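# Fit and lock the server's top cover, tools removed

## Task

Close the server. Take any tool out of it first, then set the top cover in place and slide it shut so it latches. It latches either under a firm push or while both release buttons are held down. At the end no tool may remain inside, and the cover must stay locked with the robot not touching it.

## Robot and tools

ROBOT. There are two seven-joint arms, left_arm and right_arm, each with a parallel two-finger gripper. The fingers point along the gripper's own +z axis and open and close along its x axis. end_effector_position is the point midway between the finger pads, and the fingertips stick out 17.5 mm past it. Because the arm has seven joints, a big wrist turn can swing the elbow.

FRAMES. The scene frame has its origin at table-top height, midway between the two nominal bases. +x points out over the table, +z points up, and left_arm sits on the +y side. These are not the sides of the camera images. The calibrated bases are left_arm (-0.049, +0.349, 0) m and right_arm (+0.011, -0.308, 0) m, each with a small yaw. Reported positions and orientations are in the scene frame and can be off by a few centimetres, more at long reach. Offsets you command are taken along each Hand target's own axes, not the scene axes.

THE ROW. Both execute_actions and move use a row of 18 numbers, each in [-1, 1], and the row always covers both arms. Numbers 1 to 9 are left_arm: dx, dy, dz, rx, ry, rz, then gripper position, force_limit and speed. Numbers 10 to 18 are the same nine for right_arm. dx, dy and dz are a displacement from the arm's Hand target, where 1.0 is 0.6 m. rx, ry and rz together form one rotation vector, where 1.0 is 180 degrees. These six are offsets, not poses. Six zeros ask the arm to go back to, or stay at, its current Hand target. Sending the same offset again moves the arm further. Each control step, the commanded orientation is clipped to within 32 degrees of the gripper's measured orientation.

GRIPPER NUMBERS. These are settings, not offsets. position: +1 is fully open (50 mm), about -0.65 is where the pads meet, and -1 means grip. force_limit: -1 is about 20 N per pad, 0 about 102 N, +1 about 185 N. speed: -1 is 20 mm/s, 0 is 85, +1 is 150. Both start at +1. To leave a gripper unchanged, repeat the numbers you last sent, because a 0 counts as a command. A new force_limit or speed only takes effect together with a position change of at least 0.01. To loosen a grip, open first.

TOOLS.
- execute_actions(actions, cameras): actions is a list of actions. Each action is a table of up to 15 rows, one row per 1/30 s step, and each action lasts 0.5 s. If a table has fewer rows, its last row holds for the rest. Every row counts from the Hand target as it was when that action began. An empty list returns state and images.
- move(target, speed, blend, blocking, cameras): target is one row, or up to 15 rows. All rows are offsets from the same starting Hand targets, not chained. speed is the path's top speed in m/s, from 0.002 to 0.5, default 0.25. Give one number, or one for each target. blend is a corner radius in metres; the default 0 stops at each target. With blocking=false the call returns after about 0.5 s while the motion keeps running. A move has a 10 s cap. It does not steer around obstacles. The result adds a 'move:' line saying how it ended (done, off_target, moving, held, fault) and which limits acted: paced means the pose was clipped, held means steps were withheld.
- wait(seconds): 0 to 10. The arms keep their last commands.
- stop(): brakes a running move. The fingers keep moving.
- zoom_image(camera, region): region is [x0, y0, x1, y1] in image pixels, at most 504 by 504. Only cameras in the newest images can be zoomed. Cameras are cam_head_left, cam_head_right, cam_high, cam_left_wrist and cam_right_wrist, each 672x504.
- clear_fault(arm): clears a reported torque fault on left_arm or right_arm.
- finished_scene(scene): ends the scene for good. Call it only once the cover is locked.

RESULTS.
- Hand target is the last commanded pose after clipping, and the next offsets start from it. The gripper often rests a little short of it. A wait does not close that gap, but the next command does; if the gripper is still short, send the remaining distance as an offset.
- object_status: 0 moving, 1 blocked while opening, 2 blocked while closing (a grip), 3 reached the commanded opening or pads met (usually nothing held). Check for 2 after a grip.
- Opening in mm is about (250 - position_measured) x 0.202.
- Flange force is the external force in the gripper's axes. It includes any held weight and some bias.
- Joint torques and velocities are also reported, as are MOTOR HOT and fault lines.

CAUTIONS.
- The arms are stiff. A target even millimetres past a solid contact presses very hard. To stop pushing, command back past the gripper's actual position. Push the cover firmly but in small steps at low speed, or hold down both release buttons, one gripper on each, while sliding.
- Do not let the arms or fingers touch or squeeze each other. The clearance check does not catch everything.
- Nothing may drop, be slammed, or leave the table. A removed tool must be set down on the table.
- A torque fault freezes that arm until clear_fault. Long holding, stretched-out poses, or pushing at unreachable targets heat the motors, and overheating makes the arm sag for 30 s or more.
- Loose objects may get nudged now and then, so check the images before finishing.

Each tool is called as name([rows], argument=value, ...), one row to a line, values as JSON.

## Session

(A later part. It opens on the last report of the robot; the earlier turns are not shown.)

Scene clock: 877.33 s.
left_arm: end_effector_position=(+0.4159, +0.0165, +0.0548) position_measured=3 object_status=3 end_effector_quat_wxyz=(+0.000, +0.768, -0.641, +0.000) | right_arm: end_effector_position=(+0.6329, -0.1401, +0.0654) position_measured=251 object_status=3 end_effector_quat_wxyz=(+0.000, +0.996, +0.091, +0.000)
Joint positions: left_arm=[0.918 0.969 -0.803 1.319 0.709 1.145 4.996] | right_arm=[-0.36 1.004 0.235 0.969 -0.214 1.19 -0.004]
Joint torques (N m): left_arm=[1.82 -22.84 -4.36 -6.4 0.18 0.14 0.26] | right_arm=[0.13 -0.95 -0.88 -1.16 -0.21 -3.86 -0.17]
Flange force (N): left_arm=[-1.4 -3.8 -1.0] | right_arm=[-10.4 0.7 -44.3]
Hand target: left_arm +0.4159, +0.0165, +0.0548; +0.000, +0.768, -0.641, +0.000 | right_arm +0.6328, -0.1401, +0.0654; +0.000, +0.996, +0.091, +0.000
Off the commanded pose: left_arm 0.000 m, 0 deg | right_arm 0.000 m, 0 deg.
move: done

move([
  [0,0,0,0,0,0,1,-0.8,0, 0,0,-0.012,0,0,0,-0.66,-0.8,0],
  [0,0,0,0,0,0,1,-0.8,0, 0.1,0,-0.012,0,0,0,-0.66,-0.8,0],
  [0,-0.004,0,0,0,0,1,-0.8,0, 0.1,0,-0.0005,0,0,0,-0.66,-0.8,0],
], speed=[0.04,0.1,0.03], blend=[0.003,0.003,0])

move(target=[0,-0.003,0,0,0,0,1,-0.8,0, 0,0,0,0,0,0,-0.66,-0.8,0], speed=0.02)

move(target=[0,-0.0025,0,0,0,0,1,-0.8,0, 0,0,0,0,0,0,-0.66,-0.8,0], speed=0.02, cameras=["cam_high","cam_left_wrist"])

zoom_image(camera="cam_high", region=[235, 275, 315, 335])

zoom_image(camera="cam_high", region=[365, 295, 445, 355])

Scene clock: 885.87 s.
left_arm: end_effector_position=(+0.4182, +0.0169, +0.0548) position_measured=3 object_status=3 end_effector_quat_wxyz=(+0.000, +0.768, -0.641, +0.000) | right_arm: end_effector_position=(+0.6919, -0.1292, +0.0659) position_measured=251 object_status=3 end_effector_quat_wxyz=(+0.000, +0.996, +0.091, +0.000)
Joint positions: left_arm=[0.912 0.971 -0.802 1.311 0.708 1.149 4.995] | right_arm=[-0.308 1.206 0.24 0.509 -0.226 1.44 -0.043]
Joint torques (N m): left_arm=[-0.65 -23.39 -7 -8.18 -0.5 -2.06 0.07] | right_arm=[0.21 -3.81 -0.32 -1.41 0.02 -3.91 -0.14]
Flange force (N): left_arm=[-1.4 2.7 -1.3] | right_arm=no reading
Hand target: left_arm +0.4183, +0.0169, +0.0548; +0.000, +0.768, -0.641, +0.000 | right_arm +0.6918, -0.1292, +0.0656; +0.000, +0.996, +0.091, +0.000
Off the commanded pose: left_arm 0.000 m, 0 deg | right_arm 0.000 m, 0 deg.
move: done

Scene clock: 886.57 s.
left_arm: end_effector_position=(+0.4199, +0.0172, +0.0548) position_measured=3 object_status=3 end_effector_quat_wxyz=(+0.000, +0.768, -0.641, +0.000) | right_arm: end_effector_position=(+0.6918, -0.1292, +0.0656) position_measured=251 object_status=3 end_effector_quat_wxyz=(+0.000, +0.996, +0.091, +0.000)
Joint positions: left_arm=[0.909 0.974 -0.802 1.306 0.708 1.151 4.995] | right_arm=[-0.308 1.206 0.24 0.51 -0.226 1.44 -0.043]
Joint torques (N m): left_arm=[-7.32 -21.6 -12.63 -13.06 -1.46 -8.9 -0.62] | right_arm=[0.26 -1.26 -0.51 -0.39 0.05 -4.1 -0.14]
Flange force (N): left_arm=[-4.0 23.2 -9.7] | right_arm=no reading
Hand target: left_arm +0.4200, +0.0173, +0.0548; +0.000, +0.768, -0.641, +0.000 | right_arm +0.6918, -0.1292, +0.0656; +0.000, +0.996, +0.091, +0.000
Off the commanded pose: left_arm 0.000 m, 0 deg | right_arm 0.000 m, 0 deg.
move: done

Scene clock: 887.27 s.
left_arm: end_effector_position=(+0.4215, +0.0175, +0.0548) position_measured=3 object_status=3 end_effector_quat_wxyz=(+0.000, +0.768, -0.641, +0.000) | right_arm: end_effector_position=(+0.6918, -0.1292, +0.0656) position_measured=251 object_status=3 end_effector_quat_wxyz=(+0.000, +0.996, +0.091, +0.000)
Joint positions: left_arm=[0.906 0.975 -0.802 1.301 0.708 1.154 4.995] | right_arm=[-0.308 1.206 0.24 0.51 -0.226 1.44 -0.043]
Joint torques (N m): left_arm=[-9.23 -22.17 -14.72 -14.11 -2.1 -10.39 -0.79] | right_arm=[0.18 -1.19 -0.53 -0.4 0.03 -4.05 -0.18]
Flange force (N): left_arm=[-3.1 27.3 -9.5] | right_arm=no reading
Hand target: left_arm +0.4215, +0.0175, +0.0548; +0.000, +0.768, -0.641, +0.000 | right_arm +0.6918, -0.1292, +0.0656; +0.000, +0.996, +0.091, +0.000
Off the commanded pose: left_arm 0.000 m, 0 deg | right_arm 0.000 m, 0 deg.
move: done
camera_calibration:
cam_left_wrist: T_world_to_cam=[[0.140534, -0.989909, 0.018175, -0.0413638], [-0.989947, -0.140788, -0.0135225, 0.484601], [0.0159449, -0.0160919, -0.999743, 0.215899], [0, 0, 0, 1]] pos_world=[0.4821, 0.0307536, 0.223148]
Images, in order (width x height): cam_high 672x504, cam_left_wrist 672x504.

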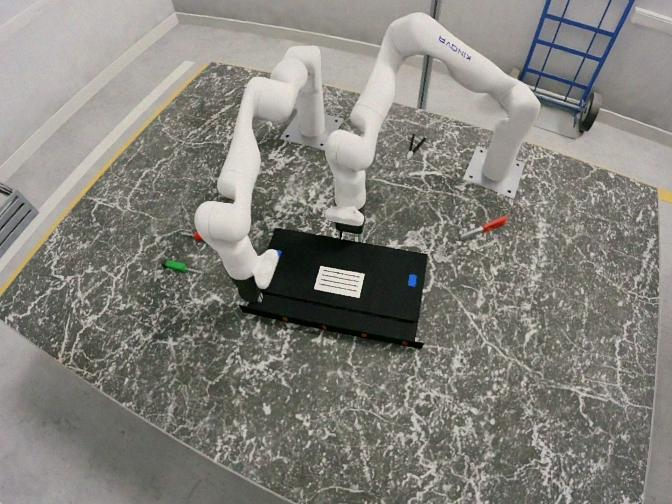

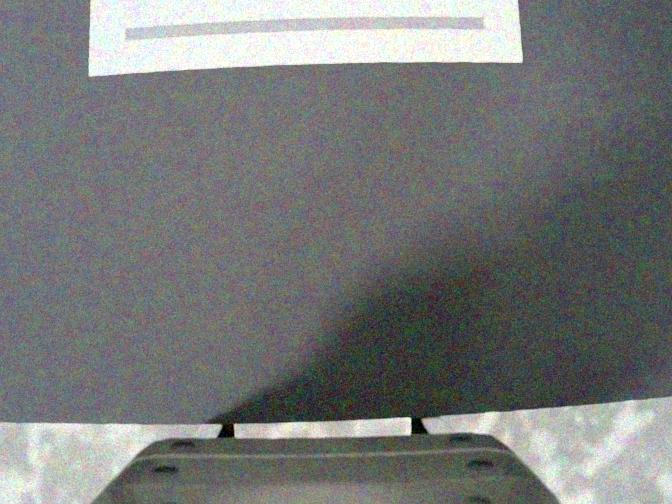

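Scaled by 6.300 from the camera's 672x504 image, which has a finer 960x720 frame.

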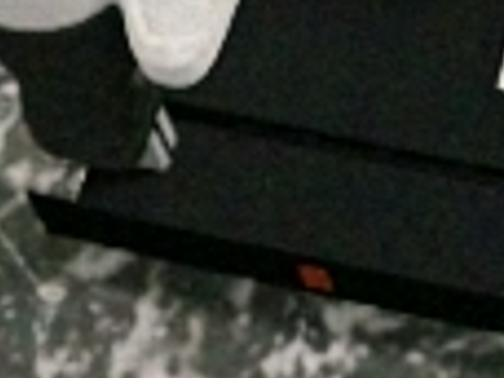

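Scaled by 6.300 from the camera's 672x504 image, which has a finer 960x720 frame.

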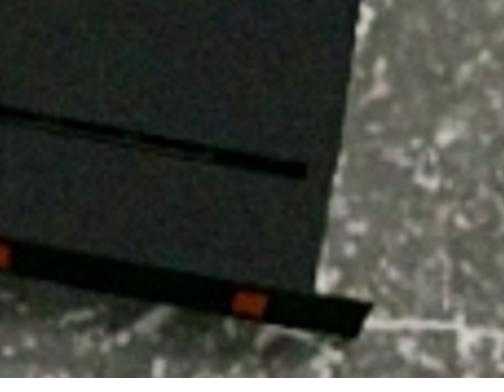

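move(target=[0,-0.003,0,0,0,0,1,-0.8,0, 0,0,0,0,0,0,-0.66,-0.8,0], speed=0.02)

move(target=[0,-0.0025,0,0,0,0,1,-0.8,0, 0,0,0,0,0,0,-0.66,-0.8,0], speed=0.02)

move(target=[0,-0.002,0,0,0,0,1,-0.8,0, 0,0,0,0,0,0,-0.66,-0.8,0], speed=0.02, cameras=["cam_high","cam_left_wrist"])

zoom_image(camera="cam_high", region=[235, 275, 315, 335])

zoom_image(camera="cam_high", region=[365, 295, 445, 355])

Scene clock: 894.27 s.
left_arm: end_effector_position=(+0.4233, +0.0178, +0.0548) position_measured=3 object_status=3 end_effector_quat_wxyz=(+0.000, +0.768, -0.641, +0.000) | right_arm: end_effector_position=(+0.6918, -0.1292, +0.0656) position_measured=251 object_status=3 end_effector_quat_wxyz=(+0.000, +0.996, +0.091, +0.000)
Joint positions: left_arm=[0.902 0.978 -0.801 1.295 0.708 1.156 4.995] | right_arm=[-0.308 1.206 0.24 0.51 -0.226 1.44 -0.043]
Joint torques (N m): left_arm=[-10.67 -21.59 -15.87 -15.7 -2.01 -12.38 -0.97] | right_arm=[0.27 -1.23 -0.55 -0.36 -0.02 -4.05 -0.14]
Flange force (N): left_arm=[-4.9 33.0 -12.5] | right_arm=no reading
Hand target: left_arm +0.4233, +0.0178, +0.0548; +0.000, +0.768, -0.641, +0.000 | right_arm +0.6918, -0.1292, +0.0656; +0.000, +0.996, +0.091, +0.000
Off the commanded pose: left_arm 0.000 m, 0 deg | right_arm 0.000 m, 0 deg.
move: done

Scene clock: 894.97 s.
left_arm: end_effector_position=(+0.4247, +0.0181, +0.0548) position_measured=3 object_status=3 end_effector_quat_wxyz=(+0.000, +0.768, -0.641, +0.000) | right_arm: end_effector_position=(+0.6918, -0.1292, +0.0656) position_measured=251 object_status=3 end_effector_quat_wxyz=(+0.000, +0.996, +0.091, +0.000)
Joint positions: left_arm=[0.899 0.979 -0.801 1.291 0.708 1.158 4.995] | right_arm=[-0.308 1.206 0.24 0.51 -0.226 1.44 -0.043]
Joint torques (N m): left_arm=[-13.86 -21.26 -18.58 -18.21 -2.55 -15.56 -1.3] | right_arm=[0.22 -1.21 -0.46 -0.35 0.03 -4.06 -0.15]
Flange force (N): left_arm=[-6.3 43.0 -15.4] | right_arm=no reading
Hand target: left_arm +0.4248, +0.0181, +0.0548; +0.000, +0.768, -0.641, +0.000 | right_arm +0.6918, -0.1292, +0.0656; +0.000, +0.996, +0.091, +0.000
Off the commanded pose: left_arm 0.000 m, 0 deg | right_arm 0.000 m, 0 deg.
move: done

Scene clock: 895.67 s.
left_arm: end_effector_position=(+0.4259, +0.0183, +0.0548) position_measured=3 object_status=3 end_effector_quat_wxyz=(+0.000, +0.768, -0.641, +0.000) | right_arm: end_effector_position=(+0.6918, -0.1292, +0.0656) position_measured=251 object_status=3 end_effector_quat_wxyz=(+0.000, +0.996, +0.091, +0.000)
Joint positions: left_arm=[0.896 0.981 -0.801 1.287 0.708 1.16 4.994] | right_arm=[-0.308 1.206 0.24 0.51 -0.226 1.44 -0.043]
Joint torques (N m): left_arm=[-14.94 -20.87 -19.57 -19.46 -2.51 -17.19 -1.47] | right_arm=[0.23 -1.24 -0.53 -0.37 0.03 -4.09 -0.16]
Flange force (N): left_arm=[-7.5 47.2 -17.7] | right_arm=no reading
Hand target: left_arm +0.4259, +0.0183, +0.0548; +0.000, +0.768, -0.641, +0.000 | right_arm +0.6918, -0.1292, +0.0656; +0.000, +0.996, +0.091, +0.000
Off the commanded pose: left_arm 0.000 m, 0 deg | right_arm 0.000 m, 0 deg.
move: done
camera_calibration:
cam_left_wrist: T_world_to_cam=[[0.140534, -0.989909, 0.018175, -0.0411903], [-0.989947, -0.140788, -0.0135225, 0.48907], [0.0159449, -0.0160919, -0.999743, 0.215842], [0, 0, 0, 1]] pos_world=[0.4865, 0.0315536, 0.223148]
Images, in order (width x height): cam_high 672x504, cam_left_wrist 672x504.

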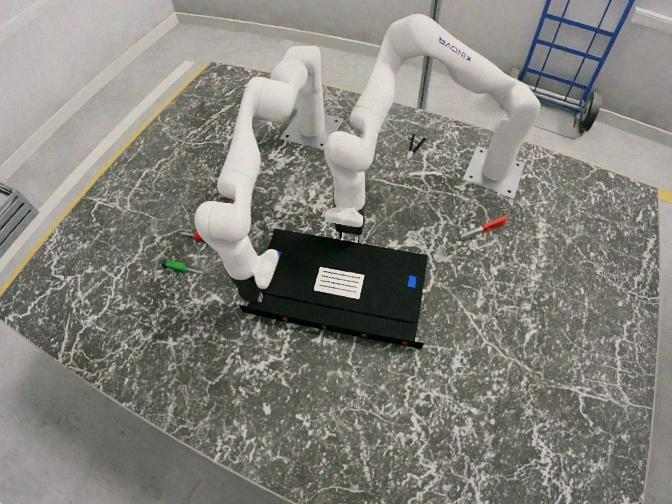

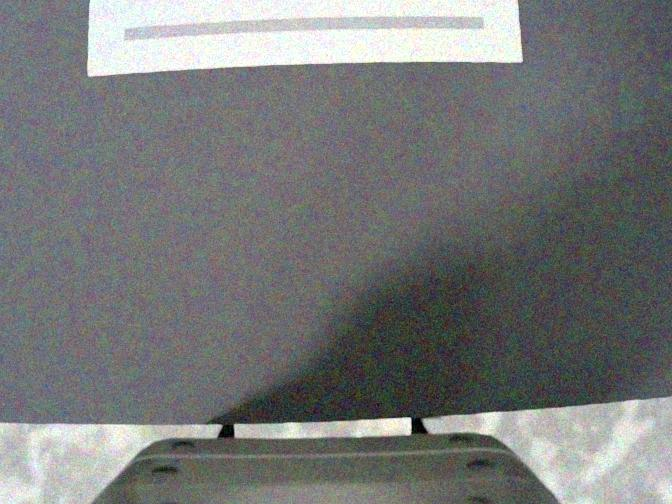

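Scaled by 6.300 from the camera's 672x504 image, which has a finer 960x720 frame.

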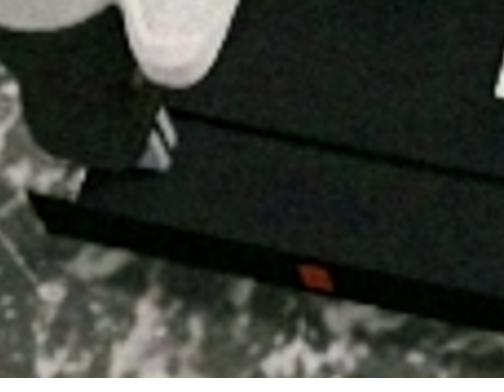

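Scaled by 6.300 from the camera's 672x504 image, which has a finer 960x720 frame.

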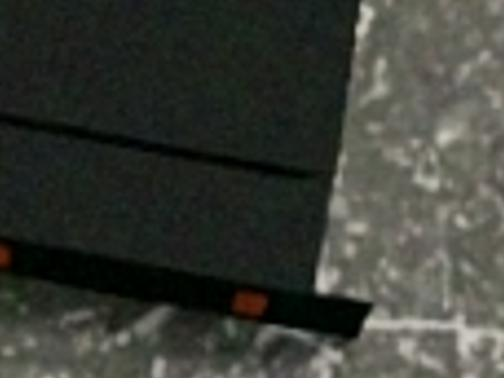

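move(target=[0,-0.002,0,0,0,0,1,-0.8,0, 0,0,0,0,0,0,-0.66,-0.8,0], speed=0.02)

move(target=[0,-0.002,0,0,0,0,1,-0.8,0, 0,0,0,0,0,0,-0.66,-0.8,0], speed=0.02, cameras=["cam_high"])

zoom_image(camera="cam_high", region=[365, 295, 445, 355])

Scene clock: 900.57 s.
left_arm: end_effector_position=(+0.4271, +0.0185, +0.0548) position_measured=3 object_status=3 end_effector_quat_wxyz=(+0.000, +0.768, -0.641, +0.000) | right_arm: end_effector_position=(+0.6918, -0.1292, +0.0656) position_measured=251 object_status=3 end_effector_quat_wxyz=(+0.000, +0.996, +0.091, +0.000)
Joint positions: left_arm=[0.893 0.982 -0.801 1.283 0.708 1.162 4.994] | right_arm=[-0.308 1.206 0.24 0.51 -0.226 1.44 -0.043]
Joint torques (N m): left_arm=[0.78 -23.47 -5.43 -7.95 0.1 -1.44 0.15] | right_arm=[0.12 -1.13 -0.57 -0.05 -0.02 -3.75 -0.13]
Flange force (N): left_arm=[-2.7 0.3 -1.9] | right_arm=no reading
Hand target: left_arm +0.4271, +0.0185, +0.0548; +0.000, +0.768, -0.641, +0.000 | right_arm +0.6918, -0.1292, +0.0656; +0.000, +0.996, +0.091, +0.000
Off the commanded pose: left_arm 0.000 m, 0 deg | right_arm 0.000 m, 0 deg.
move: done

Scene clock: 901.27 s.
left_arm: end_effector_position=(+0.4282, +0.0187, +0.0548) position_measured=3 object_status=3 end_effector_quat_wxyz=(+0.000, +0.768, -0.641, +0.000) | right_arm: end_effector_position=(+0.6918, -0.1292, +0.0656) position_measured=251 object_status=3 end_effector_quat_wxyz=(+0.000, +0.996, +0.091, +0.000)
Joint positions: left_arm=[0.891 0.984 -0.8 1.279 0.708 1.164 4.994] | right_arm=[-0.308 1.206 0.24 0.51 -0.226 1.44 -0.043]
Joint torques (N m): left_arm=[-4.79 -22.78 -10.38 -12.15 -0.76 -7.03 -0.43] | right_arm=[0.13 -1.1 -0.62 -0.09 0.02 -3.74 -0.15]
Flange force (N): left_arm=[-4.5 17.1 -7.3] | right_arm=no reading
Hand target: left_arm +0.4283, +0.0187, +0.0548; +0.000, +0.768, -0.641, +0.000 | right_arm +0.6918, -0.1292, +0.0656; +0.000, +0.996, +0.091, +0.000
Off the commanded pose: left_arm 0.000 m, 0 deg | right_arm 0.000 m, 0 deg.
move: done
Images, in order (width x height): cam_high 672x504.

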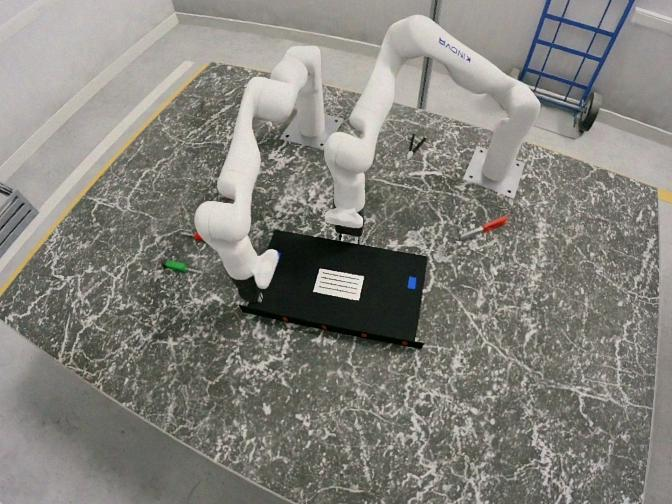

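Scaled by 6.300 from the camera's 672x504 image, which has a finer 960x720 frame.

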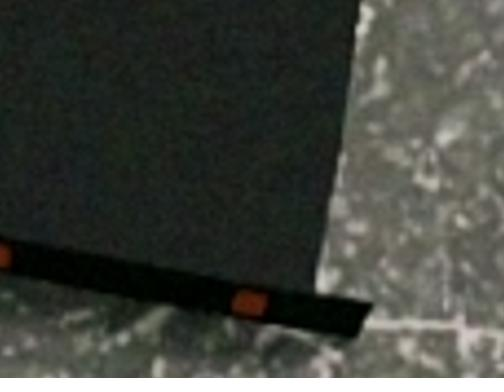

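zoom_image(camera="cam_high", region=[255, 260, 375, 345])

move(target=[0,-0.0025,0,0,0,0,1,-0.8,0, 0,0,0,0,0,0,-0.66,-0.8,0], speed=0.02)

Scaled by 4.200 from the camera's 672x504 image, which has a finer 960x720 frame.

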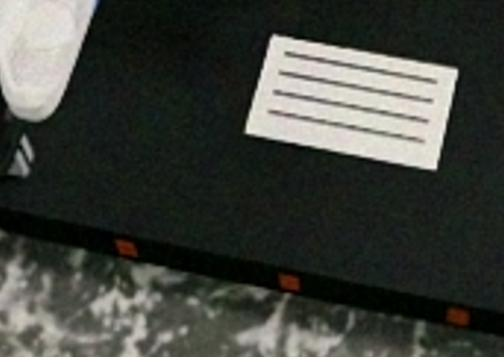

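Scene clock: 905.07 s.
left_arm: end_effector_position=(+0.4297, +0.0190, +0.0548) position_measured=3 object_status=3 end_effector_quat_wxyz=(+0.000, +0.768, -0.641, +0.000) | right_arm: end_effector_position=(+0.6918, -0.1292, +0.0656) position_measured=251 object_status=3 end_effector_quat_wxyz=(+0.000, +0.996, +0.091, +0.000)
Joint positions: left_arm=[0.888 0.986 -0.8 1.274 0.708 1.166 4.994] | right_arm=[-0.308 1.206 0.24 0.51 -0.226 1.44 -0.043]
Joint torques (N m): left_arm=[-11.72 -21.29 -16.46 -18.19 -1.61 -14.98 -1.23] | right_arm=[0.17 -1.14 -0.52 -0.01 0.01 -3.73 -0.15]
Flange force (N): left_arm=[-8.6 40.1 -16.3] | right_arm=no reading
Hand target: left_arm +0.4298, +0.0190, +0.0548; +0.000, +0.768, -0.641, +0.000 | right_arm +0.6918, -0.1292, +0.0656; +0.000, +0.996, +0.091, +0.000
Off the commanded pose: left_arm 0.000 m, 0 deg | right_arm 0.000 m, 0 deg.
move: done

move([
  [0,0.0333,0,0,0,0,1,-0.8,0, 0,0,-0.02,0,0,0,-0.66,-0.8,0],
  [0,0.0333,-0.15,0,0,0,1,-0.8,0, 0,0,-0.12,0,0,0,-0.66,-0.8,0],
], speed=[0.06,0.15], blend=[0.005,0], cameras=["cam_high","cam_head_left","cam_head_right"])

zoom_image(camera="cam_high", region=[230, 225, 440, 360])

zoom_image(camera="cam_head_left", region=[165, 190, 395, 315])

Scene clock: 910.47 s.
left_arm: end_effector_position=(+0.4101, +0.0154, +0.1448) position_measured=3 object_status=3 end_effector_quat_wxyz=(+0.000, +0.768, -0.641, +0.000) | right_arm: end_effector_position=(+0.6919, -0.1292, +0.1376) position_measured=251 object_status=3 end_effector_quat_wxyz=(+0.000, +0.996, +0.091, +0.000)
Joint positions: left_arm=[0.938 0.854 -0.856 1.233 0.628 1.32 5.061] | right_arm=[-0.288 1.194 0.246 0.302 -0.23 1.655 -0.068]
Joint torques (N m): left_arm=[1.78 -22.06 -4.08 -7.22 0.15 0.12 0.27] | right_arm=[0.82 -27.74 0.82 -8.62 0.13 -0.16 -0.06]
Flange force (N): left_arm=[-1.0 -4.2 -1.4] | right_arm=no reading
Hand target: left_arm +0.4101, +0.0154, +0.1448; +0.000, +0.768, -0.641, +0.000 | right_arm +0.6919, -0.1292, +0.1376; +0.000, +0.996, +0.091, +0.000
Off the commanded pose: left_arm 0.000 m, 0 deg | right_arm 0.000 m, 0 deg.
move: done
Images, in order (width x height): cam_head_left 672x504, cam_head_right 672x504, cam_high 672x504.

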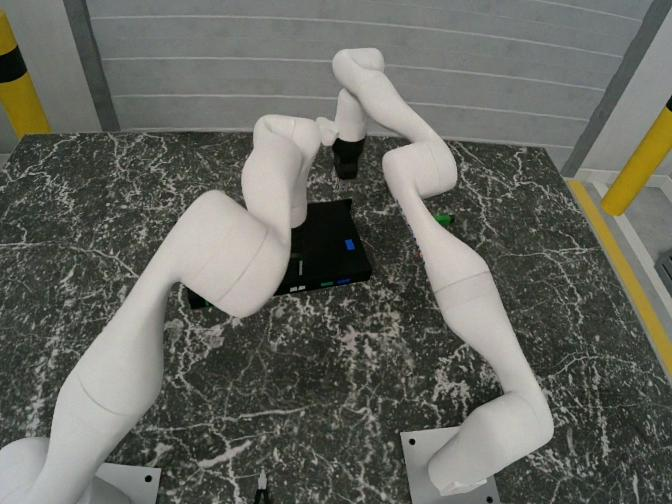

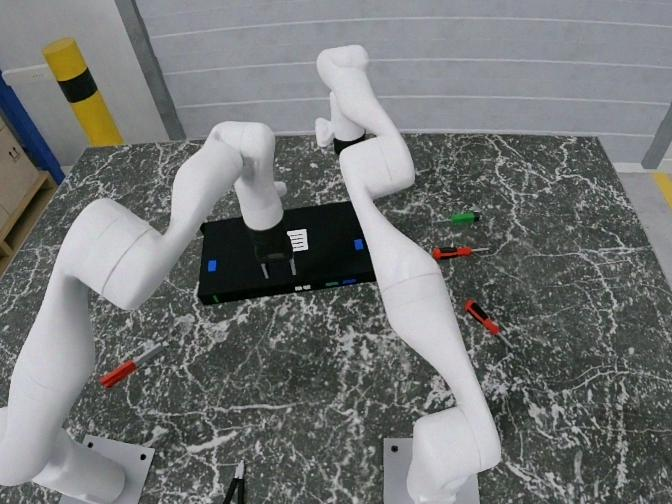

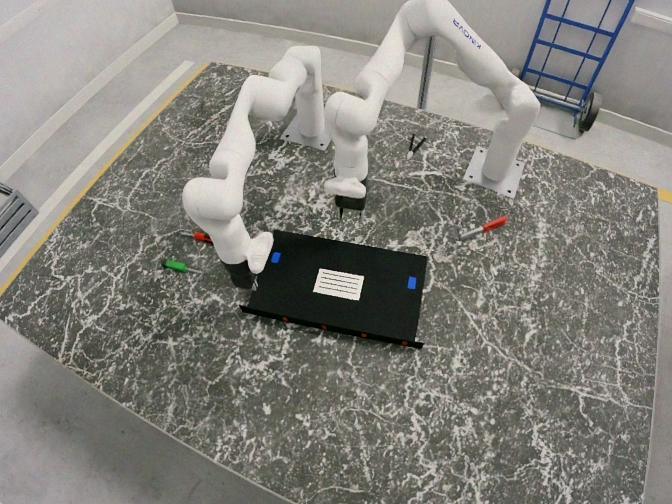

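Scaled by 2.400 from the camera's 672x504 image, which has a finer 960x720 frame.

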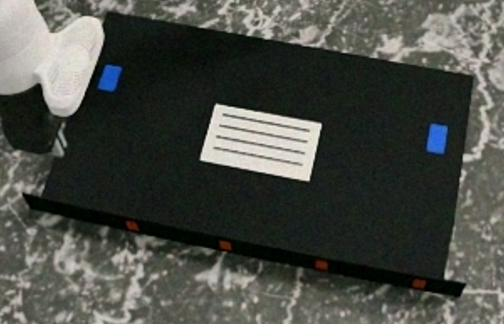

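Scaled by 2.191 from the camera's 672x504 image, which has a finer 960x720 frame.

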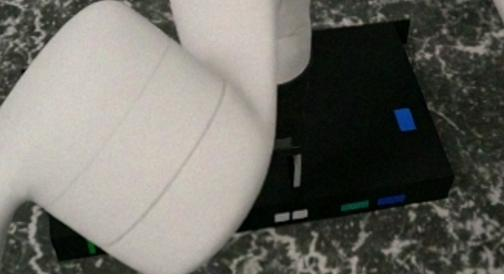

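finished_scene(scene=2)

The scene is finished: the task was done.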